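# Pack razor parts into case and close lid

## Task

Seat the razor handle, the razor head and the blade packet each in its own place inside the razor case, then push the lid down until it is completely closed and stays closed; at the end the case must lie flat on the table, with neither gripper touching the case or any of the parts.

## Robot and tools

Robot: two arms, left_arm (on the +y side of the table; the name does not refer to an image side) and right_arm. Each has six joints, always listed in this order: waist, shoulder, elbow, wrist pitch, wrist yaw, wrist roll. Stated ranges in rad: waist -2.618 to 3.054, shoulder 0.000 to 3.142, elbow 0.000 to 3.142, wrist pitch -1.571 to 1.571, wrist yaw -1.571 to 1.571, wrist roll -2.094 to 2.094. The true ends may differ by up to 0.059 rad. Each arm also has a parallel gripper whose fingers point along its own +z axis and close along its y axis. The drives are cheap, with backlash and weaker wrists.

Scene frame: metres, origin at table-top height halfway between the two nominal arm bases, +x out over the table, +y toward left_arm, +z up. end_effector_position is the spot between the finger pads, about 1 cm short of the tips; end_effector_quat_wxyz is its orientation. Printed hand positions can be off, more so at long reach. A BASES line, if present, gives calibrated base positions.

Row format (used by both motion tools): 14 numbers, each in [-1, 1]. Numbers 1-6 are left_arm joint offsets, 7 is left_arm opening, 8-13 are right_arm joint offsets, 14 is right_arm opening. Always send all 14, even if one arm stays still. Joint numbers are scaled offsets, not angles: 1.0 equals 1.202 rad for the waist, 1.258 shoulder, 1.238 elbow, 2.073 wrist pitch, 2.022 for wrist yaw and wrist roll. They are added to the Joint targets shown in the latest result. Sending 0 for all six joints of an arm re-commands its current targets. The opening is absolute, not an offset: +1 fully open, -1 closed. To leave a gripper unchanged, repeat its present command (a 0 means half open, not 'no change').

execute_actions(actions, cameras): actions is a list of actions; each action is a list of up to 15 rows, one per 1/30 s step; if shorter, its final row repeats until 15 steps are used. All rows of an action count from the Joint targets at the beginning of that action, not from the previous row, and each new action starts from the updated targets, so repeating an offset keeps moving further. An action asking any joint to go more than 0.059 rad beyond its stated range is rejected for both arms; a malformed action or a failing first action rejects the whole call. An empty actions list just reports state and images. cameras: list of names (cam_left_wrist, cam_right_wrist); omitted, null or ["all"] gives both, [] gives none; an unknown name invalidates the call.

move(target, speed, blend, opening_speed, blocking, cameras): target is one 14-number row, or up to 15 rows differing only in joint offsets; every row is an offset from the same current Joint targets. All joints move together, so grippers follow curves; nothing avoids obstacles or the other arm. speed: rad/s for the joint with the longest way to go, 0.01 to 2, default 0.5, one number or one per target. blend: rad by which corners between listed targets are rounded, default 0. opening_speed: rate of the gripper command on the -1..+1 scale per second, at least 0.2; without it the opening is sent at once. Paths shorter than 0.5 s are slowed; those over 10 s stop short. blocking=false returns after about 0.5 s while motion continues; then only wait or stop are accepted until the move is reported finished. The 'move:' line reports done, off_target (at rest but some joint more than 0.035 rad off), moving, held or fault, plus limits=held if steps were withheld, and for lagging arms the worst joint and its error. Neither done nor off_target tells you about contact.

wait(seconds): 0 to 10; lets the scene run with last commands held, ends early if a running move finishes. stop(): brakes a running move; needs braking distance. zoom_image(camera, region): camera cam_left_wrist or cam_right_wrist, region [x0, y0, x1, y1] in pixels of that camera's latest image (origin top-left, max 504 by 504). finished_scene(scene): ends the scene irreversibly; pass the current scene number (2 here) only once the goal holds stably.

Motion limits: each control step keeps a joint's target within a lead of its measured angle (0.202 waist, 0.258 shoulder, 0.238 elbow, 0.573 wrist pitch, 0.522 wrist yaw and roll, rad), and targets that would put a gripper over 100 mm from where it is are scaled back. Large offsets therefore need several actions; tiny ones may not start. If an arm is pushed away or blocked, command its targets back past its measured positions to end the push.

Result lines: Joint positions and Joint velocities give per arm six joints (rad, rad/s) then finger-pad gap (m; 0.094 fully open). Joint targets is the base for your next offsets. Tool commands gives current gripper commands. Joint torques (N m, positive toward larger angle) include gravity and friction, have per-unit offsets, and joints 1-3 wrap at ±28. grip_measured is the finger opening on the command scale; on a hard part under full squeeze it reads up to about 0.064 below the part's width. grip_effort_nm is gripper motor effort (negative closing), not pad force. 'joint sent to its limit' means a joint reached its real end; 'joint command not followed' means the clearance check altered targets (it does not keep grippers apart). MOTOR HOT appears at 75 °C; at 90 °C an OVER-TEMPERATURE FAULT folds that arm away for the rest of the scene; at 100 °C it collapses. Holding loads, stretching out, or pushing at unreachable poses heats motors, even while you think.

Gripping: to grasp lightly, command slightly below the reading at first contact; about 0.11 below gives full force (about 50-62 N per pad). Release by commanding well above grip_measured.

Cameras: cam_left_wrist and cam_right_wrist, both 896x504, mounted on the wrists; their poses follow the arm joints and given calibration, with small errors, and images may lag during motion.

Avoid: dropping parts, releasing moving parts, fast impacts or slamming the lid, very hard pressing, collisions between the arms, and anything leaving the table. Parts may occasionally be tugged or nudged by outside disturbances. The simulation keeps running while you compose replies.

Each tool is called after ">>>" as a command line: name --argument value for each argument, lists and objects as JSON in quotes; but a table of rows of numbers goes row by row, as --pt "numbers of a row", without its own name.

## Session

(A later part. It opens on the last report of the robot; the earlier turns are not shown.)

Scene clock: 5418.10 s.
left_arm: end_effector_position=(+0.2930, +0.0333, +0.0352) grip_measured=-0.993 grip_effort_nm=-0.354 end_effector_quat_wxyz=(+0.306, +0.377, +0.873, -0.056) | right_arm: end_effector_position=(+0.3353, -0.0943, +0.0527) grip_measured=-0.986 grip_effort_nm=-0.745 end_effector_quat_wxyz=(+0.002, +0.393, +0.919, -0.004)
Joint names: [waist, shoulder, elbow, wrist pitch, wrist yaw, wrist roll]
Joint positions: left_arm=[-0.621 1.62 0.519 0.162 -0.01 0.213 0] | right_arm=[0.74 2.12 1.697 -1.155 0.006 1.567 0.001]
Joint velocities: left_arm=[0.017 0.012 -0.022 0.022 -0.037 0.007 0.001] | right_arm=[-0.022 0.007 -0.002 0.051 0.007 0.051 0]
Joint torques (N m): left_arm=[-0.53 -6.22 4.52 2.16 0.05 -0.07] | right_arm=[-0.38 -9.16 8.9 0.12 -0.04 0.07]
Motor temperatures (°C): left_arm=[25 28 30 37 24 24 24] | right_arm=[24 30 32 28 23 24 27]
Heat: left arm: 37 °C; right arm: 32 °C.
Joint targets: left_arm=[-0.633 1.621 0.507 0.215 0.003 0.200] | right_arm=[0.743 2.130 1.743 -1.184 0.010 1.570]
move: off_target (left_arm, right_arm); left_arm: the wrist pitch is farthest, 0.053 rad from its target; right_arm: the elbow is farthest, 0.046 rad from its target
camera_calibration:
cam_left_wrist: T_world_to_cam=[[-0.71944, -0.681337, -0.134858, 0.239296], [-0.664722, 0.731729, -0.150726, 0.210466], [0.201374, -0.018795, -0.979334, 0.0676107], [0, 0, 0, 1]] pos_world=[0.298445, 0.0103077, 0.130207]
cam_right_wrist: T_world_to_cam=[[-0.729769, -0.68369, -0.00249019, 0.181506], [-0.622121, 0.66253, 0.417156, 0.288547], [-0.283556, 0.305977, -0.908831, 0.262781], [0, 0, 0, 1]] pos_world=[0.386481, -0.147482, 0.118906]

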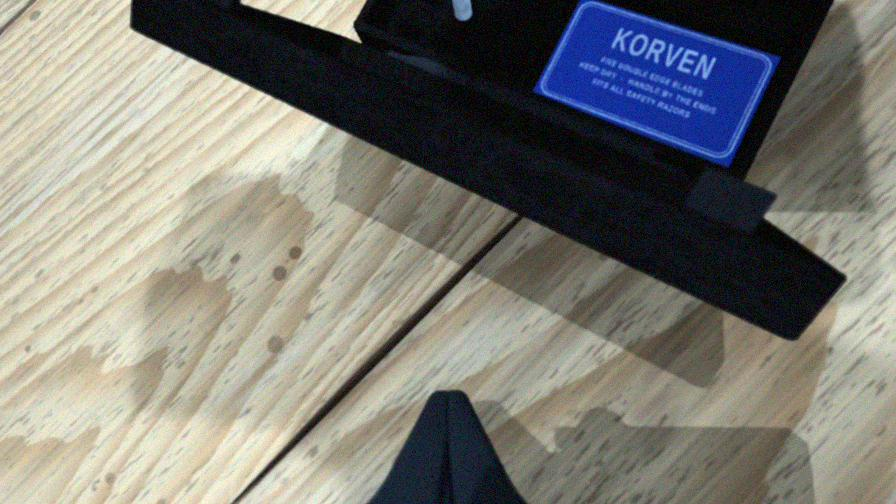

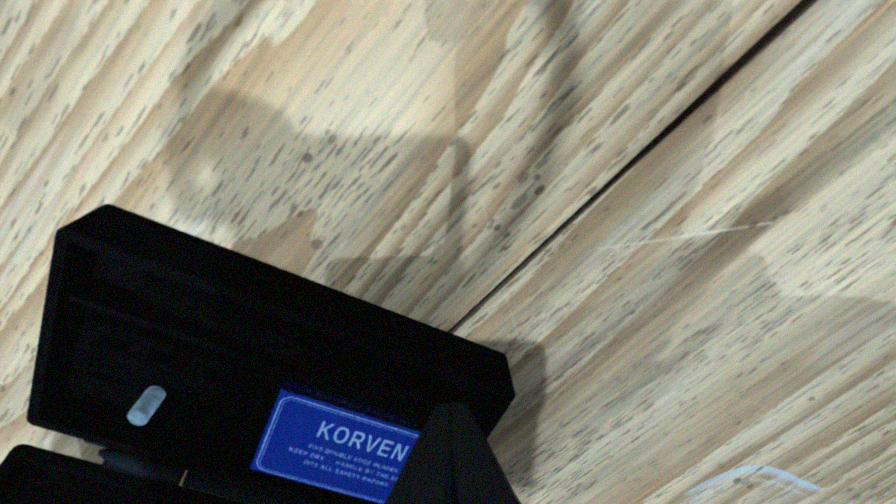

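>>> move --target '[0,0,0,0,0,0,-1,0.0195,0,0,0,0,0,-1]'

>>> zoom_image --camera "cam_right_wrist" --region '[330, 250, 530, 430]'

Scene clock: 5428.67 s.
left_arm: end_effector_position=(+0.2930, +0.0333, +0.0352) grip_measured=-0.993 grip_effort_nm=-0.359 end_effector_quat_wxyz=(+0.306, +0.377, +0.873, -0.056) | right_arm: end_effector_position=(+0.3301, -0.0889, +0.0527) grip_measured=-0.986 grip_effort_nm=-0.735 end_effector_quat_wxyz=(+0.002, +0.385, +0.923, -0.004)
Joint names: [waist, shoulder, elbow, wrist pitch, wrist yaw, wrist roll]
Joint positions: left_arm=[-0.621 1.62 0.519 0.162 -0.01 0.213 0] | right_arm=[0.758 2.12 1.697 -1.155 0.006 1.567 0.001]
Joint velocities: left_arm=[-0.017 -0.012 -0.017 0.022 0.022 0.037 0.001] | right_arm=[-0.007 0.022 -0.002 0.066 0.022 -0.051 0]
Joint torques (N m): left_arm=[-0.55 -6.27 4.51 2.16 0.04 -0.07] | right_arm=[0.46 -9.2 8.9 0.13 -0.04 0.07]
Motor temperatures (°C): left_arm=[25 28 30 37 24 24 24] | right_arm=[24 31 33 28 23 24 27]
Heat: left arm: 37 °C; right arm: 33 °C.
Joint targets: left_arm=[-0.633 1.621 0.507 0.215 0.003 0.200] | right_arm=[0.766 2.130 1.743 -1.184 0.010 1.570]
move: off_target (left_arm, right_arm); left_arm: the wrist pitch is farthest, 0.053 rad from its target; right_arm: the elbow is farthest, 0.046 rad from its target
camera_calibration:
cam_left_wrist: T_world_to_cam=[[-0.71944, -0.681337, -0.134858, 0.239296], [-0.664722, 0.731729, -0.150726, 0.210466], [0.201374, -0.018795, -0.979334, 0.0676107], [0, 0, 0, 1]] pos_world=[0.298445, 0.0103077, 0.130207]
cam_right_wrist: T_world_to_cam=[[-0.71706, -0.697007, -0.00249019, 0.176017], [-0.63421, 0.650967, 0.417156, 0.284751], [-0.28914, 0.300705, -0.908831, 0.261054], [0, 0, 0, 1]] pos_world=[0.382288, -0.141179, 0.118906]

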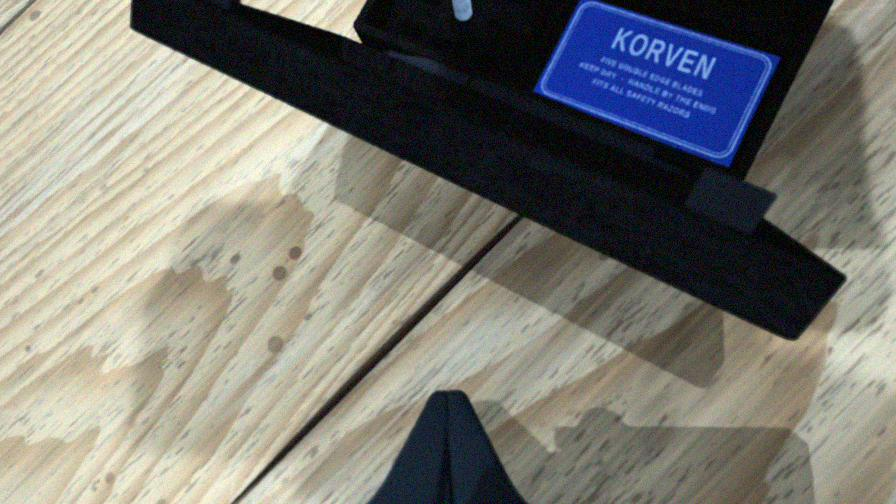

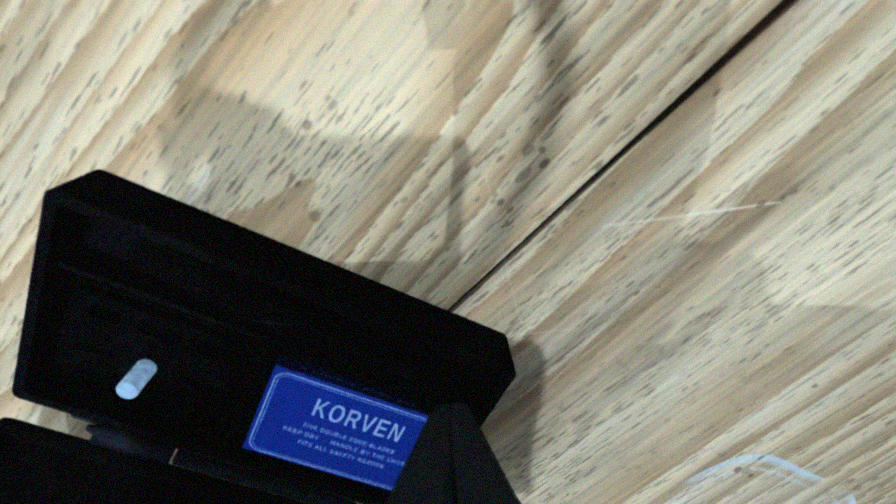

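Scaled by 2.520 from the camera's 896x504 image, which has a finer 1280x720 frame.

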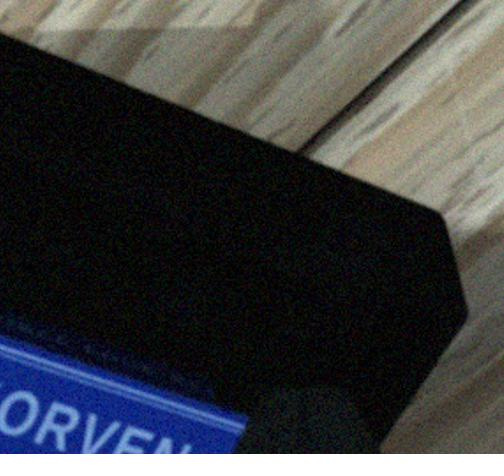

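>>> move --pt "0 0 0 0 0 0 -1 0.012 0.0132 0.0213 -0.0047 0 0 -1" --pt "0 0 0 0 0 0 -1 0.012 0.032 -0.0465 0.0472 0 0 -1" --speed 0.15

>>> zoom_image --camera "cam_right_wrist" --region '[330, 250, 530, 430]'

Scene clock: 5442.27 s.
left_arm: end_effector_position=(+0.2930, +0.0333, +0.0352) grip_measured=-0.993 grip_effort_nm=-0.359 end_effector_quat_wxyz=(+0.306, +0.377, +0.873, -0.056) | right_arm: end_effector_position=(+0.3275, -0.0823, +0.0381) grip_measured=-0.986 grip_effort_nm=-0.740 end_effector_quat_wxyz=(-0.002, +0.377, +0.926, -0.010)
Joint names: [waist, shoulder, elbow, wrist pitch, wrist yaw, wrist roll]
Joint positions: left_arm=[-0.621 1.62 0.519 0.162 -0.01 0.213 0] | right_arm=[0.774 2.157 1.696 -1.13 0.005 1.566 0.001]
Joint velocities: left_arm=[0.007 -0.012 -0.002 -0.037 -0.022 0.066 0] | right_arm=[0.007 -0.007 0.007 -0.081 0.007 -0.037 0.001]
Joint torques (N m): left_arm=[-0.46 -6.3 4.49 2.17 0.01 -0.07] | right_arm=[0.7 -9.14 3.73 0.8 0 0.06]
Motor temperatures (°C): left_arm=[25 28 30 37 24 24 24] | right_arm=[24 31 33 27 23 24 27]
Heat: left arm: 37 °C; right arm: 33 °C.
Joint targets: left_arm=[-0.633 1.621 0.507 0.215 0.003 0.200] | right_arm=[0.780 2.171 1.685 -1.086 0.010 1.570]
move: off_target (left_arm, right_arm); left_arm: the wrist pitch is farthest, 0.053 rad from its target; right_arm: the wrist pitch is farthest, 0.044 rad from its target
camera_calibration:
cam_left_wrist: T_world_to_cam=[[-0.71944, -0.681337, -0.134858, 0.239296], [-0.664722, 0.731729, -0.150726, 0.210466], [0.201374, -0.018795, -0.979334, 0.0676107], [0, 0, 0, 1]] pos_world=[0.298445, 0.0103077, 0.130207]
cam_right_wrist: T_world_to_cam=[[-0.705165, -0.708953, 0.0113317, 0.17331], [-0.640578, 0.643844, 0.418479, 0.286381], [-0.303978, 0.287838, -0.908156, 0.24878], [0, 0, 0, 1]] pos_world=[0.381285, -0.133125, 0.104122]

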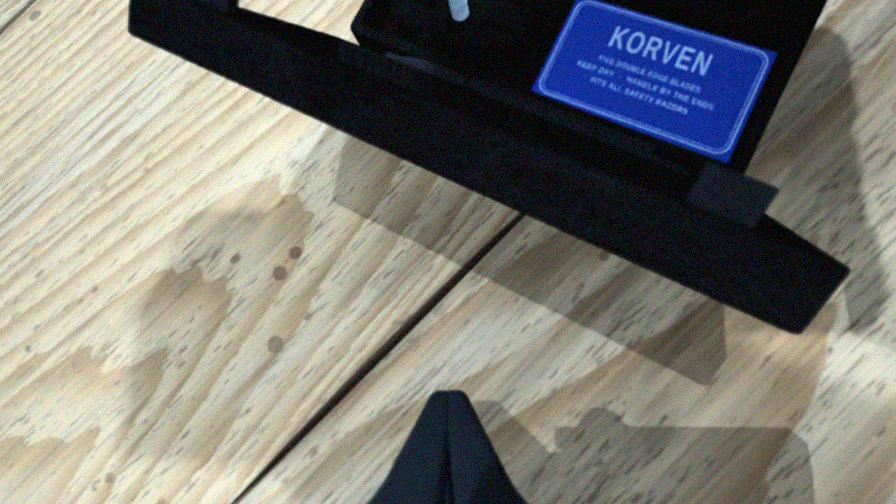

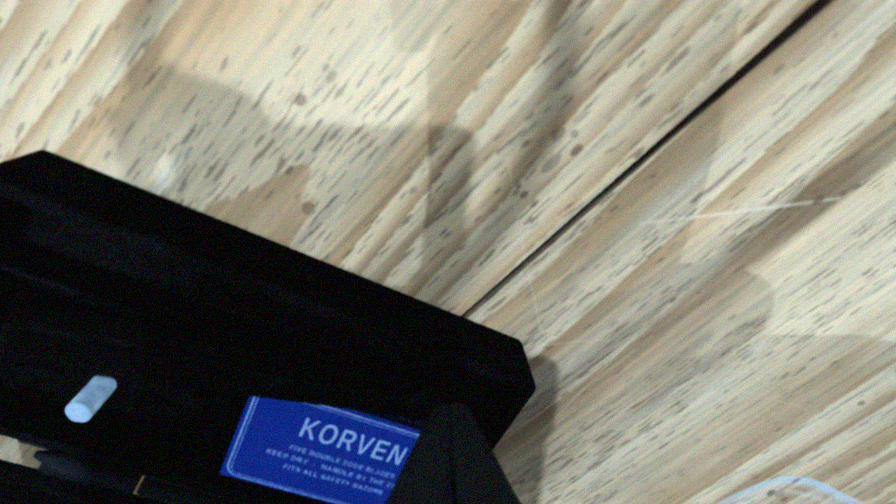

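Scaled by 2.520 from the camera's 896x504 image, which has a finer 1280x720 frame.

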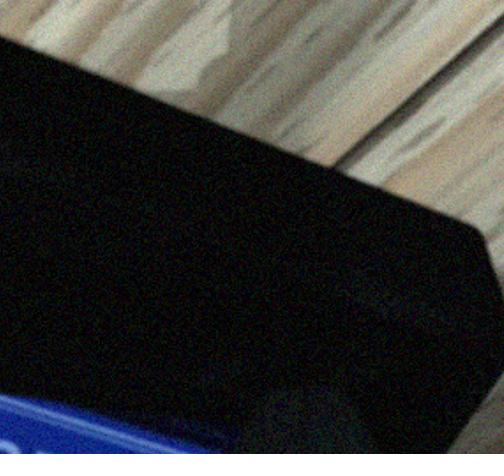

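>>> move --target '[0,0,0,0,0,0,-1,0,0.0245,-0.0496,0.0444,0,0,-1]' --speed 0.1

>>> zoom_image --camera "cam_right_wrist" --region '[330, 250, 530, 430]'

Scene clock: 5450.17 s.
left_arm: end_effector_position=(+0.2930, +0.0333, +0.0352) grip_measured=-0.993 grip_effort_nm=-0.354 end_effector_quat_wxyz=(+0.306, +0.377, +0.873, -0.056) | right_arm: end_effector_position=(+0.3259, -0.0835, +0.0268) grip_measured=-0.986 grip_effort_nm=-0.735 end_effector_quat_wxyz=(-0.003, +0.379, +0.926, -0.012)
Joint names: [waist, shoulder, elbow, wrist pitch, wrist yaw, wrist roll]
Joint positions: left_arm=[-0.621 1.62 0.519 0.162 -0.01 0.213 0] | right_arm=[0.774 2.165 1.662 -1.093 0.003 1.569 0.001]
Joint velocities: left_arm=[0.007 -0.012 -0.012 -0.051 -0.139 -0.007 0] | right_arm=[0.007 -0.012 0.007 -0.037 0.022 -0.007 0]
Joint torques (N m): left_arm=[-0.58 -6.3 4.48 2.16 0.04 -0.08] | right_arm=[0.53 -7.46 1.28 1.37 -0.01 0.07]
Motor temperatures (°C): left_arm=[25 28 30 37 24 24 24] | right_arm=[24 32 32 27 23 24 27]
Heat: left arm: 37 °C; right arm: 32 °C.
Joint targets: left_arm=[-0.633 1.621 0.507 0.215 0.003 0.200] | right_arm=[0.780 2.201 1.624 -0.994 0.010 1.570]
move: off_target (left_arm, right_arm); left_arm: the wrist pitch is farthest, 0.053 rad from its target; right_arm: the wrist pitch is farthest, 0.099 rad from its target
camera_calibration:
cam_left_wrist: T_world_to_cam=[[-0.71944, -0.681337, -0.134858, 0.239296], [-0.664722, 0.731729, -0.150726, 0.210466], [0.201374, -0.018795, -0.979334, 0.0676107], [0, 0, 0, 1]] pos_world=[0.298445, 0.0103077, 0.130207]
cam_right_wrist: T_world_to_cam=[[-0.707303, -0.706731, 0.0159293, 0.172234], [-0.636789, 0.646765, 0.419757, 0.28983], [-0.306958, 0.286751, -0.907497, 0.239301], [0, 0, 0, 1]] pos_world=[0.379837, -0.134349, 0.0927634]

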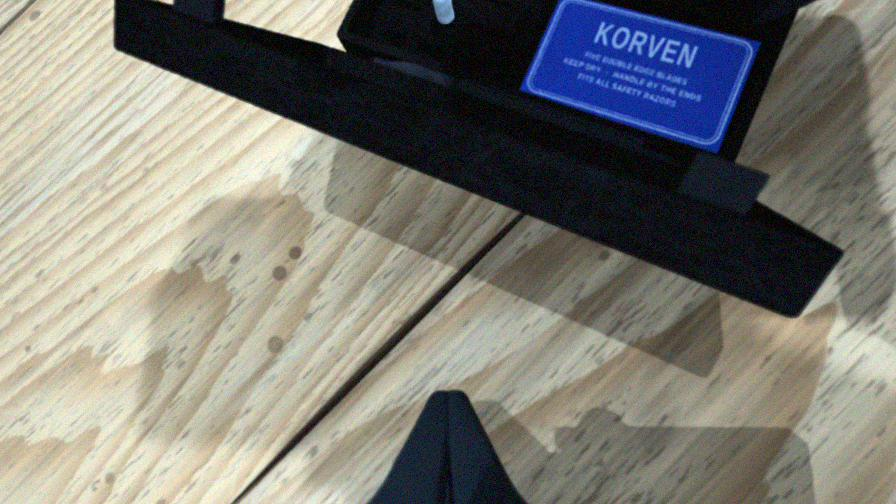

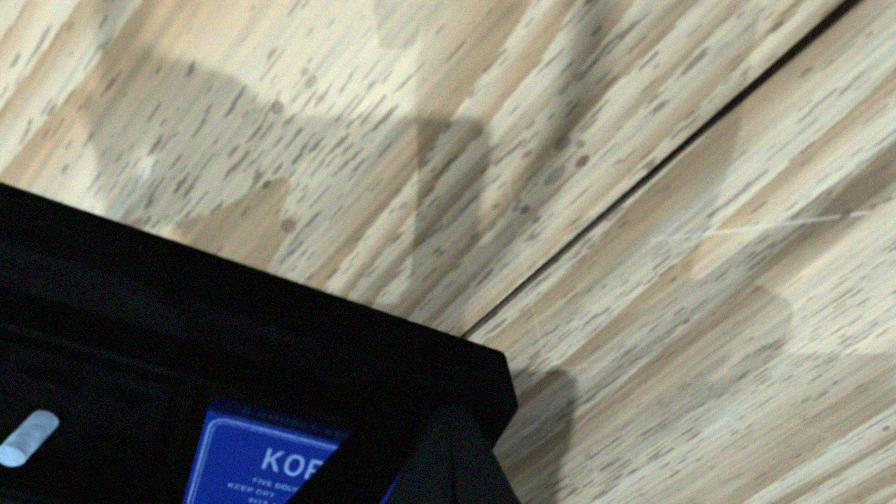

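Scaled by 2.520 from the camera's 896x504 image, which has a finer 1280x720 frame.

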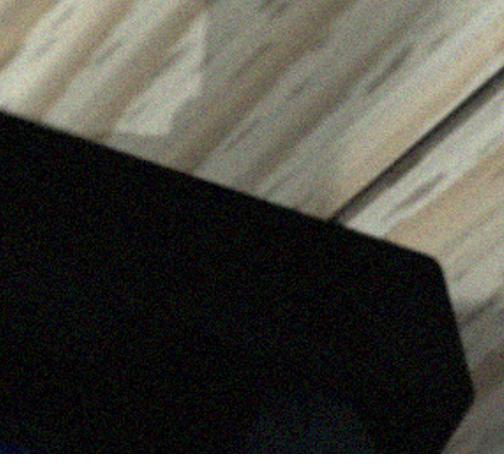

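>>> zoom_image --camera "cam_right_wrist" --region '[130, 300, 530, 504]'

Scaled by 1.260 from the camera's 896x504 image, which has a finer 1280x720 frame.

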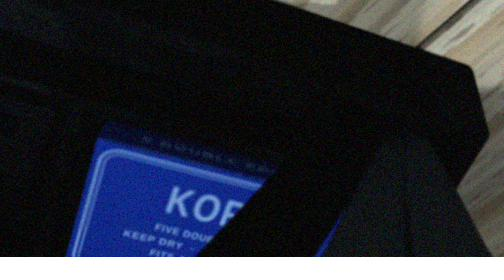

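>>> move --target '[0,0,0,0,0,0,-1,0,-0.0565,0.0961,-0.0916,0,0,-1]' --speed 0.3

>>> zoom_image --camera "cam_right_wrist" --region '[230, 280, 530, 504]'

Scene clock: 5460.60 s.
left_arm: end_effector_position=(+0.2930, +0.0333, +0.0352) grip_measured=-0.993 grip_effort_nm=-0.364 end_effector_quat_wxyz=(+0.306, +0.377, +0.873, -0.056) | right_arm: end_effector_position=(+0.3239, -0.0856, +0.0368) grip_measured=-0.986 grip_effort_nm=-0.735 end_effector_quat_wxyz=(-0.007, +0.378, +0.925, -0.022)
Joint names: [waist, shoulder, elbow, wrist pitch, wrist yaw, wrist roll]
Joint positions: left_arm=[-0.621 1.62 0.519 0.162 -0.01 0.213 0] | right_arm=[0.774 2.165 1.702 -1.155 0.003 1.569 0.001]
Joint velocities: left_arm=[0.012 -0.017 -0.017 0.051 0.007 -0.037 -0.001] | right_arm=[-0.002 0.007 -0.017 0.007 0.007 0.037 -0.002]
Joint torques (N m): left_arm=[-0.51 -6.16 4.51 2.15 0.03 -0.02] | right_arm=[0.51 -12.86 8.28 0.02 -0.02 0.05]
Motor temperatures (°C): left_arm=[25 28 30 37 24 24 24] | right_arm=[24 32 31 28 23 24 27]
Heat: left arm: 37 °C; right arm: 32 °C.
Joint targets: left_arm=[-0.633 1.621 0.507 0.215 0.003 0.200] | right_arm=[0.780 2.130 1.743 -1.184 0.010 1.570]
move: off_target (left_arm, right_arm); left_arm: the wrist pitch is farthest, 0.053 rad from its target; right_arm: the elbow is farthest, 0.041 rad from its target
camera_calibration:
cam_left_wrist: T_world_to_cam=[[-0.71944, -0.681337, -0.134858, 0.239296], [-0.664722, 0.731729, -0.150726, 0.210466], [0.201374, -0.018795, -0.979334, 0.0676107], [0, 0, 0, 1]] pos_world=[0.298445, 0.0103077, 0.130207]
cam_right_wrist: T_world_to_cam=[[-0.706901, -0.706324, 0.0373964, 0.16827], [-0.630462, 0.653181, 0.419371, 0.284202], [-0.320639, 0.272877, -0.907044, 0.251534], [0, 0, 0, 1]] pos_world=[0.37878, -0.13542, 0.102674]

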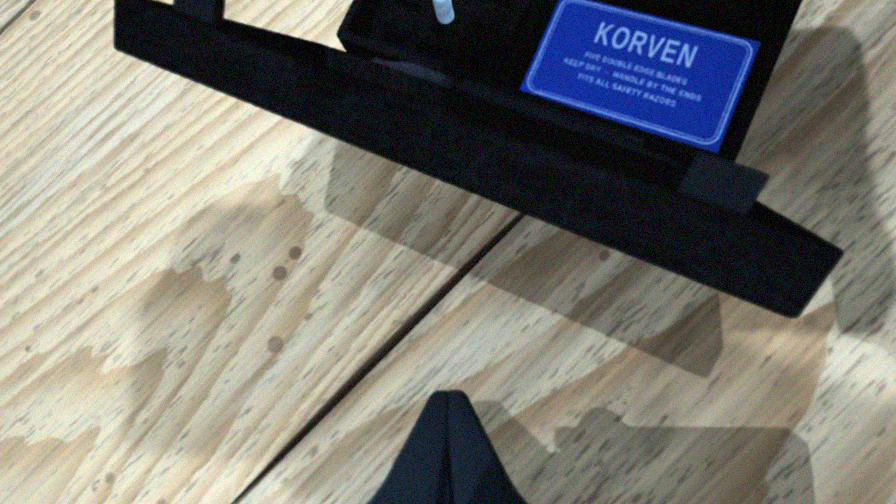

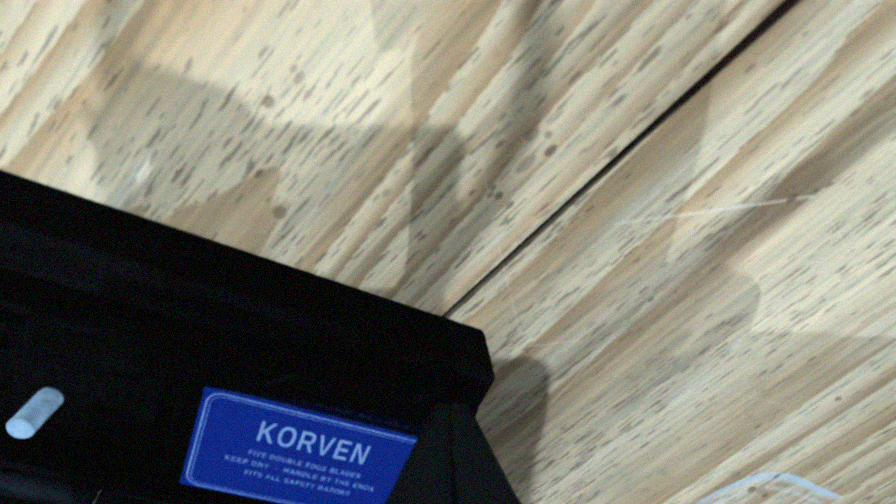

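Scaled by 1.680 from the camera's 896x504 image, which has a finer 1280x720 frame.

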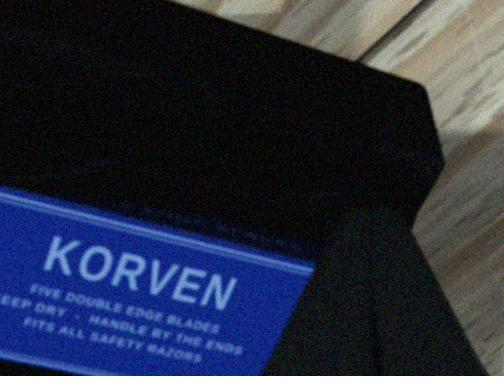

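>>> move --pt "0 0 0 0 0 0 -1 0 -0.12 0 0 0 0 -1" --pt "0 0 0 0 0 0 -1 0.0033 -0.3394 -0.5234 0.3338 0 0 -1"

>>> zoom_image --camera "cam_right_wrist" --region '[110, 80, 510, 470]'

Scene clock: 5470.90 s.
left_arm: end_effector_position=(+0.2930, +0.0333, +0.0352) grip_measured=-0.993 grip_effort_nm=-0.359 end_effector_quat_wxyz=(+0.306, +0.377, +0.873, -0.056) | right_arm: end_effector_position=(+0.3159, -0.0938, +0.0507) grip_measured=-0.986 grip_effort_nm=-0.735 end_effector_quat_wxyz=(+0.073, +0.372, +0.909, +0.173)
Joint names: [waist, shoulder, elbow, wrist pitch, wrist yaw, wrist roll]
Joint positions: left_arm=[-0.621 1.62 0.519 0.162 -0.01 0.213 0] | right_arm=[0.774 1.752 1.105 -0.547 0.003 1.569 0.001]
Joint velocities: left_arm=[0.007 0.007 0.022 0.022 -0.081 -0.037 -0.001] | right_arm=[-0.002 -0.007 0.002 -0.037 0.037 0.051 -0.001]
Joint torques (N m): left_arm=[-0.54 -6.3 4.38 2.19 0.03 -0.06] | right_arm=[0.55 -11.1 4.12 1.68 0 0.05]
Motor temperatures (°C): left_arm=[25 28 30 38 24 24 24] | right_arm=[24 34 31 27 23 24 27]
Heat: left arm: 38 °C; right arm: 34 °C.
Joint targets: left_arm=[-0.633 1.621 0.507 0.215 0.003 0.200] | right_arm=[0.784 1.703 1.095 -0.492 0.010 1.570]
move: off_target (left_arm, right_arm); left_arm: the wrist pitch is farthest, 0.053 rad from its target; right_arm: the wrist pitch is farthest, 0.055 rad from its target
camera_calibration:
cam_left_wrist: T_world_to_cam=[[-0.71944, -0.681337, -0.134858, 0.239296], [-0.664722, 0.731729, -0.150726, 0.210466], [0.201374, -0.018795, -0.979334, 0.0676107], [0, 0, 0, 1]] pos_world=[0.298445, 0.0103077, 0.130207]
cam_right_wrist: T_world_to_cam=[[-0.65574, -0.654439, -0.37645, 0.166006], [-0.752825, 0.529084, 0.391566, 0.30707], [-0.0570819, 0.540166, -0.83962, 0.202151], [0, 0, 0, 1]] pos_world=[0.351566, -0.16302, 0.111984]

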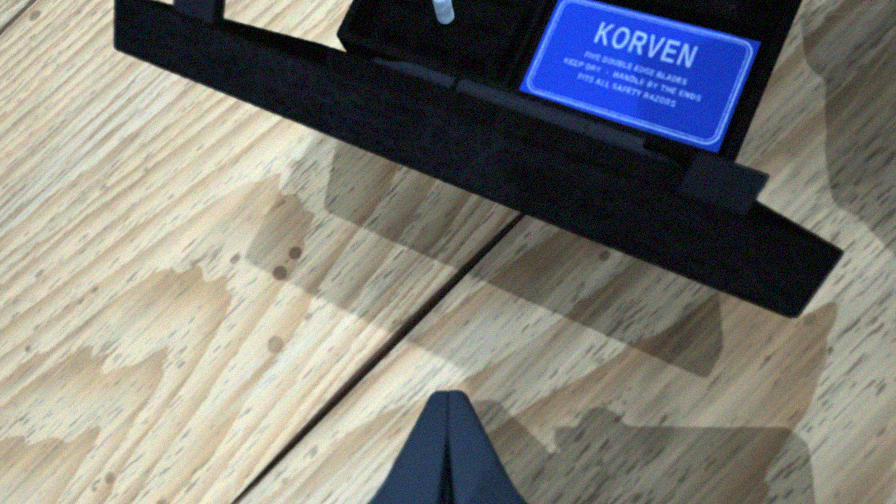

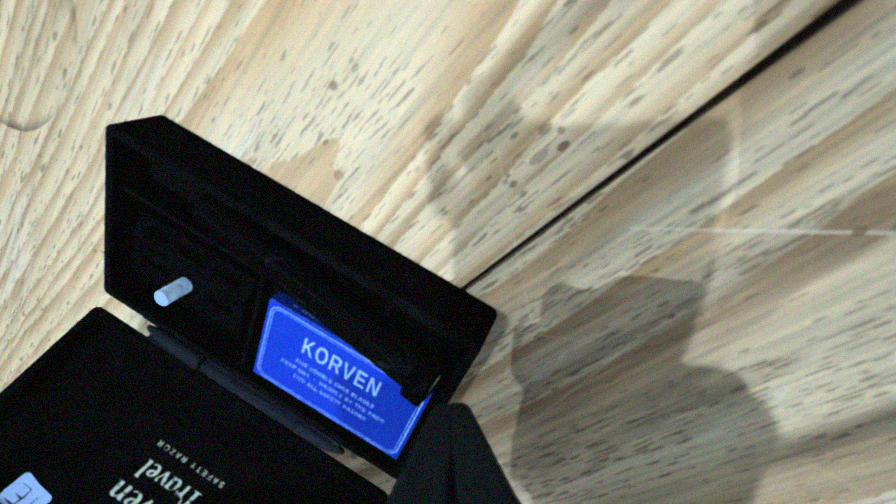

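Scaled by 1.260 from the camera's 896x504 image, which has a finer 1280x720 frame.

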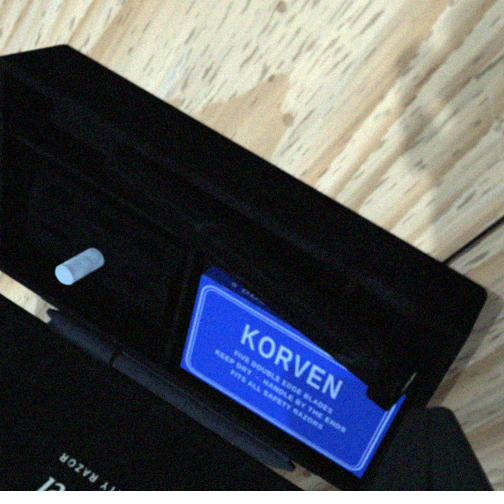

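>>> move --target '[0,0,0,0,0,0,-1,0,-0.0272,0.0531,-0.0482,0,-0.784,-1]' --speed 0.8

>>> zoom_image --camera "cam_right_wrist" --region '[350, 60, 600, 310]'

Scene clock: 5489.23 s.
left_arm: end_effector_position=(+0.2930, +0.0333, +0.0352) grip_measured=-0.993 grip_effort_nm=-0.354 end_effector_quat_wxyz=(+0.306, +0.377, +0.873, -0.056) | right_arm: end_effector_position=(+0.3193, -0.0903, +0.0667) grip_measured=-0.986 grip_effort_nm=-0.735 end_effector_quat_wxyz=(+0.193, -0.376, +0.903, +0.079)
Joint names: [waist, shoulder, elbow, wrist pitch, wrist yaw, wrist roll]
Joint positions: left_arm=[-0.621 1.62 0.519 0.162 -0.01 0.213 0] | right_arm=[0.774 1.717 1.114 -0.549 0.003 0.003 0.001]
Joint velocities: left_arm=[-0.012 -0.002 -0.002 0.037 -0.095 0.037 0] | right_arm=[-0.002 -0.012 -0.007 -0.051 -0.022 -0.051 -0.001]
Joint torques (N m): left_arm=[-0.69 -6.22 4.4 2.16 0.06 -0.06] | right_arm=[0.53 -10.76 9.42 0.75 -0.01 -0.07]
Motor temperatures (°C): left_arm=[25 28 30 38 24 24 24] | right_arm=[24 33 31 29 23 24 27]
Heat: left arm: 38 °C; right arm: 33 °C.
Joint targets: left_arm=[-0.633 1.621 0.507 0.215 0.003 0.200] | right_arm=[0.784 1.669 1.161 -0.592 0.010 -0.015]
move: off_target (left_arm, right_arm); left_arm: the wrist pitch is farthest, 0.053 rad from its target; right_arm: the shoulder is farthest, 0.048 rad from its target
camera_calibration:
cam_left_wrist: T_world_to_cam=[[-0.71944, -0.681337, -0.134858, 0.239296], [-0.664722, 0.731729, -0.150726, 0.210466], [0.201374, -0.018795, -0.979334, 0.0676107], [0, 0, 0, 1]] pos_world=[0.298445, 0.0103077, 0.130207]
cam_right_wrist: T_world_to_cam=[[0.705958, -0.708178, -0.0103369, -0.287495], [-0.70799, -0.706018, 0.0169975, 0.200672], [-0.0193353, -0.00468105, -0.999802, 0.163388], [0, 0, 0, 1]] pos_world=[0.348193, -0.0611551, 0.156973]

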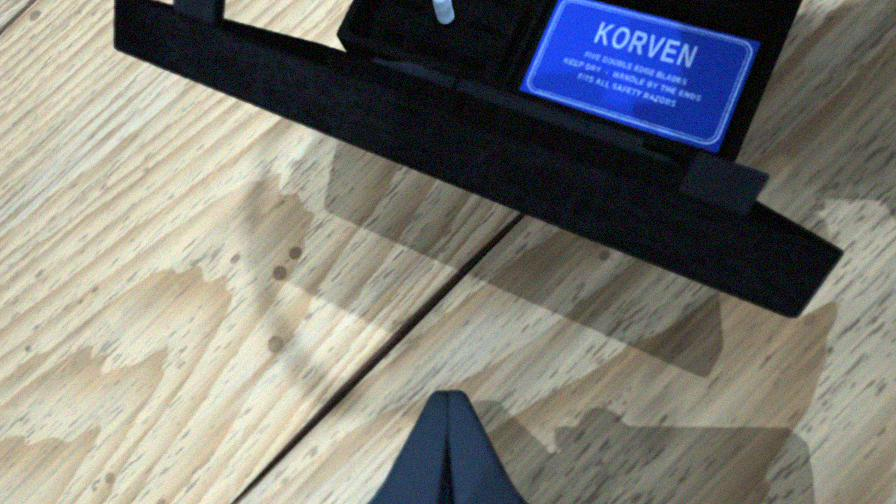

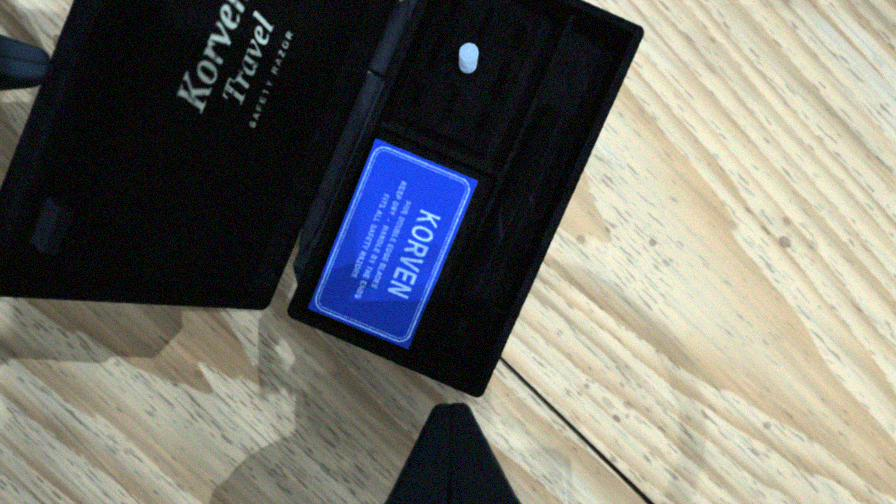

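Scaled by 2.016 from the camera's 896x504 image, which has a finer 1280x720 frame.

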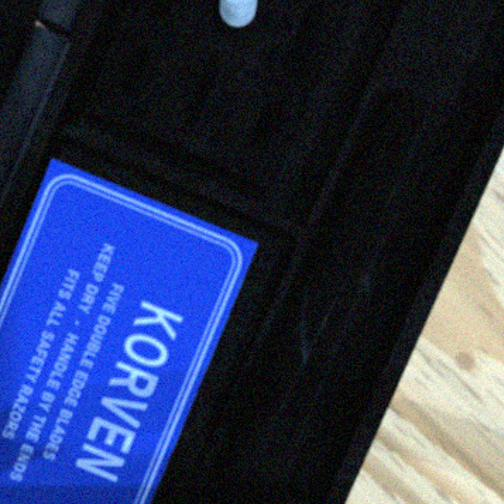

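>>> zoom_image --camera "cam_right_wrist" --region '[390, 180, 590, 400]'

>>> zoom_image --camera "cam_right_wrist" --region '[470, 0, 650, 180]'

Scaled by 2.291 from the camera's 896x504 image, which has a finer 1280x720 frame.

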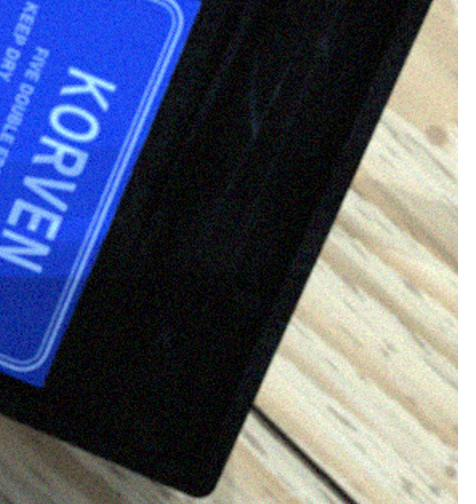

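Scaled by 2.800 from the camera's 896x504 image, which has a finer 1280x720 frame.

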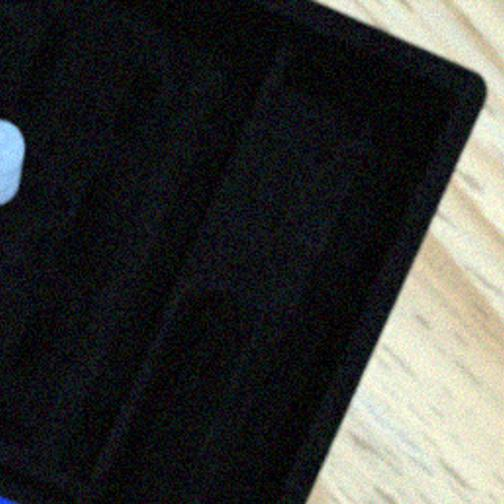

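>>> move --target '[0,0,0,0,0,0,-1,0,-0.2461,-0.2347,-0.0092,0,0,-1]'

>>> zoom_image --camera "cam_right_wrist" --region '[380, 0, 620, 240]'

Scene clock: 5522.03 s.
left_arm: end_effector_position=(+0.2930, +0.0333, +0.0352) grip_measured=-0.993 grip_effort_nm=-0.359 end_effector_quat_wxyz=(+0.306, +0.377, +0.873, -0.056) | right_arm: end_effector_position=(+0.2751, -0.1351, +0.0944) grip_measured=-0.986 grip_effort_nm=-0.725 end_effector_quat_wxyz=(+0.223, -0.373, +0.896, +0.092)
Joint names: [waist, shoulder, elbow, wrist pitch, wrist yaw, wrist roll]
Joint positions: left_arm=[-0.621 1.62 0.519 0.162 -0.01 0.213 0] | right_arm=[0.774 1.393 0.881 -0.572 0.003 0.003 0.001]
Joint velocities: left_arm=[-0.002 0.002 0.002 -0.007 0.037 -0.037 0] | right_arm=[0.002 -0.012 -0.007 -0.037 0.007 -0.051 0.002]
Joint torques (N m): left_arm=[-0.5 -6.26 4.55 2.19 0.06 -0.06] | right_arm=[0.53 -6.87 4.44 0.92 -0.01 -0.13]
Motor temperatures (°C): left_arm=[25 28 30 38 24 24 24] | right_arm=[24 37 34 27 23 24 27]
Heat: left arm: 38 °C; right arm: 37 °C.
Joint targets: left_arm=[-0.633 1.621 0.507 0.215 0.003 0.200] | right_arm=[0.784 1.360 0.870 -0.611 0.010 -0.015]
move: off_target (left_arm, right_arm); left_arm: the wrist pitch is farthest, 0.053 rad from its target; right_arm: the wrist pitch is farthest, 0.039 rad from its target
camera_calibration:
cam_left_wrist: T_world_to_cam=[[-0.71944, -0.681337, -0.134858, 0.239296], [-0.664722, 0.731729, -0.150726, 0.210466], [0.201374, -0.018795, -0.979334, 0.0676107], [0, 0, 0, 1]] pos_world=[0.298445, 0.0103077, 0.130207]
cam_right_wrist: T_world_to_cam=[[0.706461, -0.707668, -0.0108935, -0.287767], [-0.707196, -0.705213, -0.050473, 0.143604], [0.0280359, 0.0433611, -0.998666, 0.183332], [0, 0, 0, 1]] pos_world=[0.299713, -0.110322, 0.187201]

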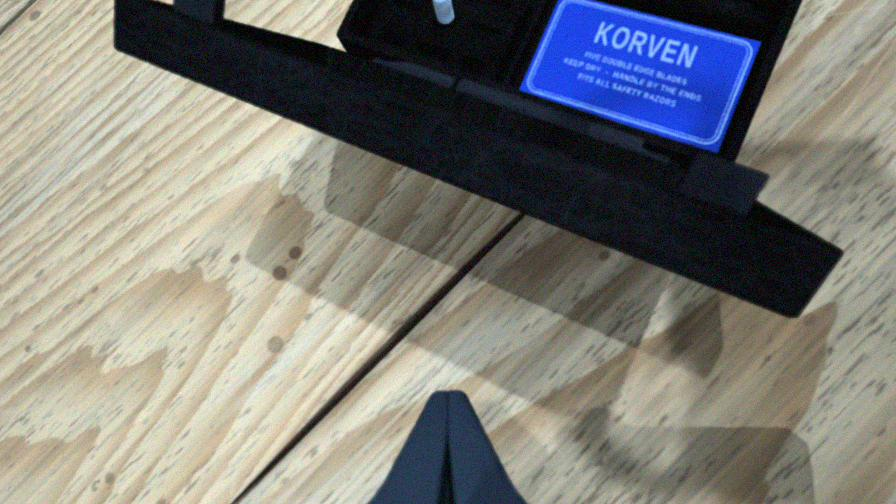

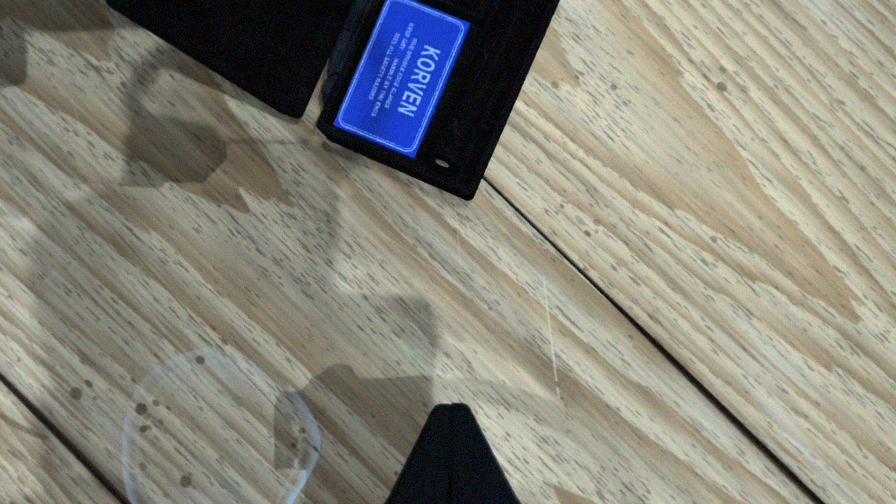

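Scaled by 2.100 from the camera's 896x504 image, which has a finer 1280x720 frame.

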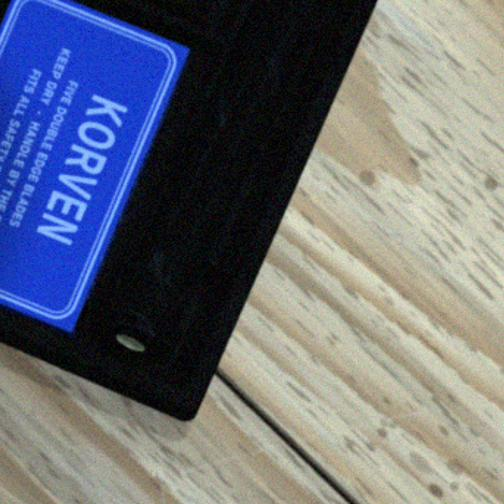

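>>> move --pt "0 0 0 0 0 0 -1 0 0.27 0.4685 -0.1635 0 0.205 -0.35" --pt "0 0 0 0 0 0 -1 0 0.6365 0.7446 -0.285 0 0.205 -0.35" --speed 0.7

>>> zoom_image --camera "cam_right_wrist" --region '[330, 220, 650, 500]'

Scene clock: 5553.90 s.
left_arm: end_effector_position=(+0.2930, +0.0333, +0.0352) grip_measured=-0.993 grip_effort_nm=-0.354 end_effector_quat_wxyz=(+0.306, +0.377, +0.873, -0.056) | right_arm: end_effector_position=(+0.3300, -0.0794, +0.0497) grip_measured=-0.352 grip_effort_nm=0.120 end_effector_quat_wxyz=(-0.006, -0.199, +0.980, -0.006)
Joint names: [waist, shoulder, elbow, wrist pitch, wrist yaw, wrist roll]
Joint positions: left_arm=[-0.621 1.62 0.519 0.162 -0.01 0.213 0] | right_arm=[0.774 2.16 1.748 -1.176 0.003 0.392 0.03]
Joint velocities: left_arm=[-0.002 0.002 0.012 0.007 0.022 0.037 -0.001] | right_arm=[0.007 -0.002 0.012 -0.066 0.022 -0.007 0.001]
Joint torques (N m): left_arm=[-0.64 -6.28 4.51 2.14 0.05 -0.04] | right_arm=[0.54 -10.28 8.72 0.12 0 0.07]
Motor temperatures (°C): left_arm=[25 28 29 39 24 24 24] | right_arm=[24 34 31 27 23 24 27]
Heat: left arm: 39 °C; right arm: 34 °C.
Joint targets: left_arm=[-0.633 1.621 0.507 0.215 0.003 0.200] | right_arm=[0.784 2.160 1.792 -1.201 0.010 0.400]
move: off_target (left_arm, right_arm); left_arm: the wrist pitch is farthest, 0.053 rad from its target; right_arm: the elbow is farthest, 0.044 rad from its target
camera_calibration:
cam_left_wrist: T_world_to_cam=[[-0.71944, -0.681337, -0.134858, 0.239296], [-0.664722, 0.731729, -0.150726, 0.210466], [0.201374, -0.018795, -0.979334, 0.0676107], [0, 0, 0, 1]] pos_world=[0.298445, 0.0103077, 0.130207]
cam_right_wrist: T_world_to_cam=[[0.380832, -0.924644, 0.000648393, -0.197974], [-0.832082, -0.342403, 0.436348, 0.265214], [-0.403245, -0.166715, -0.899778, 0.255554], [0, 0, 0, 1]] pos_world=[0.399125, -0.0496406, 0.114344]

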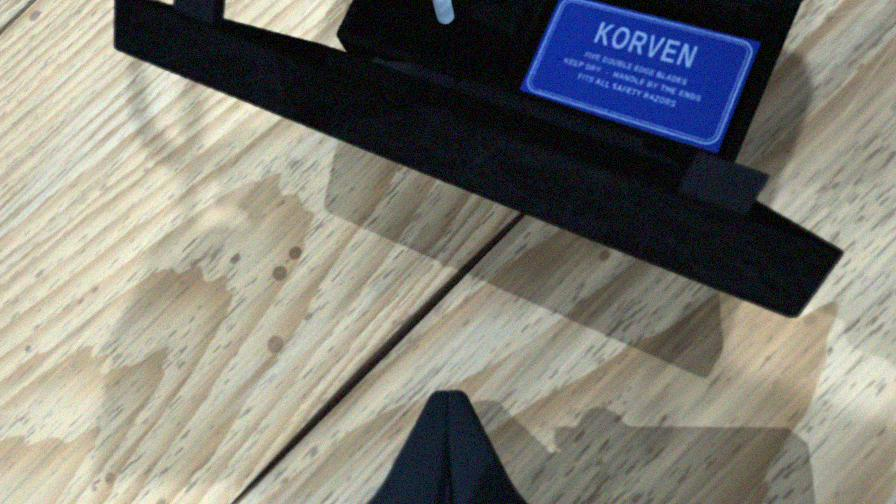

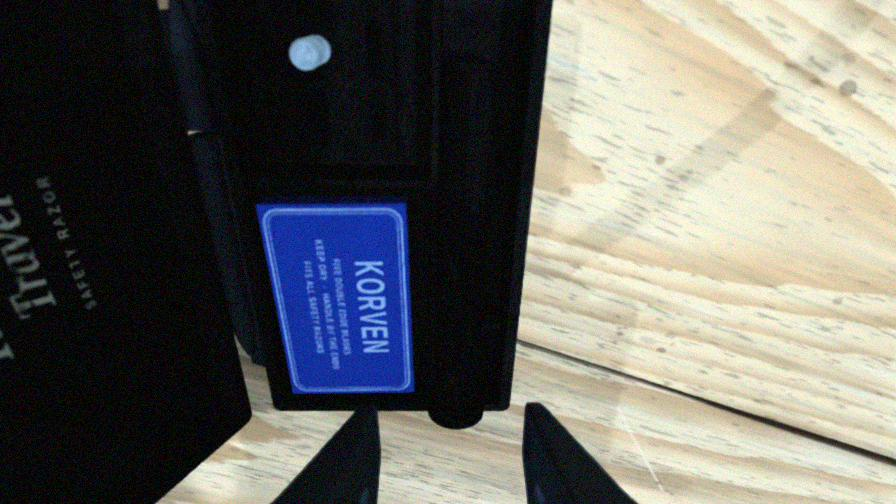

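Scaled by 1.575 from the camera's 896x504 image, which has a finer 1280x720 frame.

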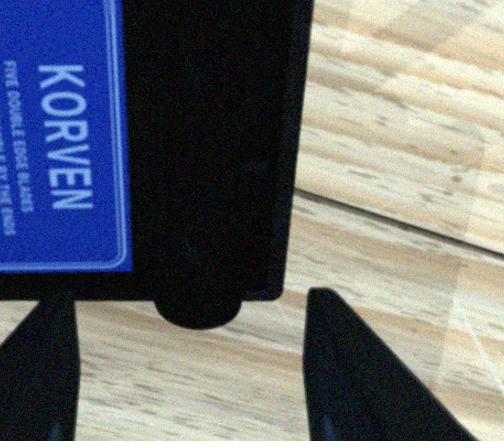

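>>> move --target '[0,0,0,0,0,0,-1,0,0.0091,-0.0405,0.0294,0,0,-0.35]' --speed 0.2

>>> zoom_image --camera "cam_right_wrist" --region '[330, 220, 650, 500]'

Scene clock: 5566.50 s.
left_arm: end_effector_position=(+0.2930, +0.0333, +0.0352) grip_measured=-0.993 grip_effort_nm=-0.354 end_effector_quat_wxyz=(+0.306, +0.377, +0.873, -0.056) | right_arm: end_effector_position=(+0.3300, -0.0794, +0.0497) grip_measured=-0.352 grip_effort_nm=0.115 end_effector_quat_wxyz=(-0.006, -0.199, +0.980, -0.006)
Joint names: [waist, shoulder, elbow, wrist pitch, wrist yaw, wrist roll]
Joint positions: left_arm=[-0.621 1.62 0.519 0.162 -0.01 0.213 0] | right_arm=[0.774 2.16 1.748 -1.176 0.003 0.392 0.03]
Joint velocities: left_arm=[-0.017 0.017 0.007 0.037 -0.007 0.037 0] | right_arm=[0.007 -0.002 0.002 0.037 -0.037 -0.022 0]
Joint torques (N m): left_arm=[-0.55 -6.3 4.44 2.15 0.06 -0.07] | right_arm=[0.53 -9.36 4.14 0.74 -0.02 0.08]
Motor temperatures (°C): left_arm=[25 28 29 39 24 24 24] | right_arm=[24 34 32 26 23 24 27]
Heat: left arm: 39 °C; right arm: 34 °C.
Joint targets: left_arm=[-0.633 1.621 0.507 0.215 0.003 0.200] | right_arm=[0.784 2.172 1.742 -1.140 0.010 0.400]
move: off_target (left_arm, right_arm); left_arm: the wrist pitch is farthest, 0.053 rad from its target; right_arm: the wrist pitch is farthest, 0.036 rad from its target
camera_calibration:
cam_left_wrist: T_world_to_cam=[[-0.71944, -0.681337, -0.134858, 0.239296], [-0.664722, 0.731729, -0.150726, 0.210466], [0.201374, -0.018795, -0.979334, 0.0676107], [0, 0, 0, 1]] pos_world=[0.298445, 0.0103077, 0.130207]
cam_right_wrist: T_world_to_cam=[[0.380832, -0.924644, 0.000648393, -0.197974], [-0.832082, -0.342403, 0.436348, 0.265214], [-0.403245, -0.166715, -0.899778, 0.255554], [0, 0, 0, 1]] pos_world=[0.399125, -0.0496406, 0.114344]

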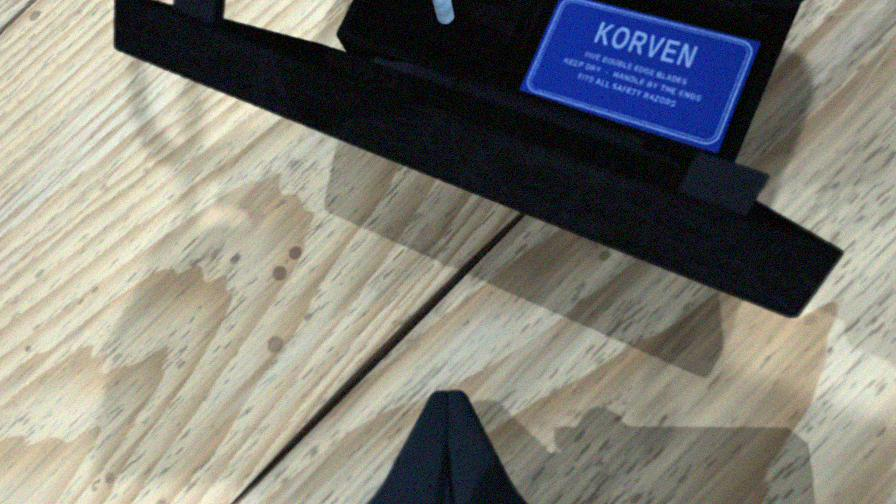

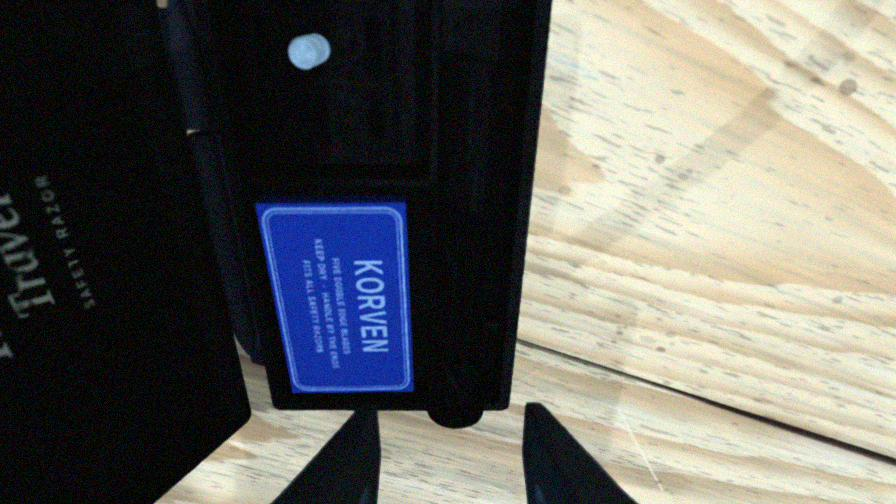

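Scaled by 1.575 from the camera's 896x504 image, which has a finer 1280x720 frame.

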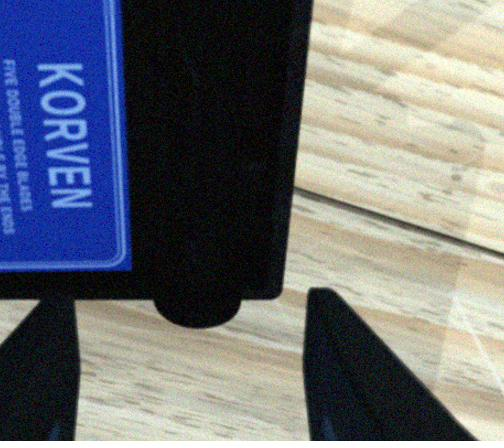

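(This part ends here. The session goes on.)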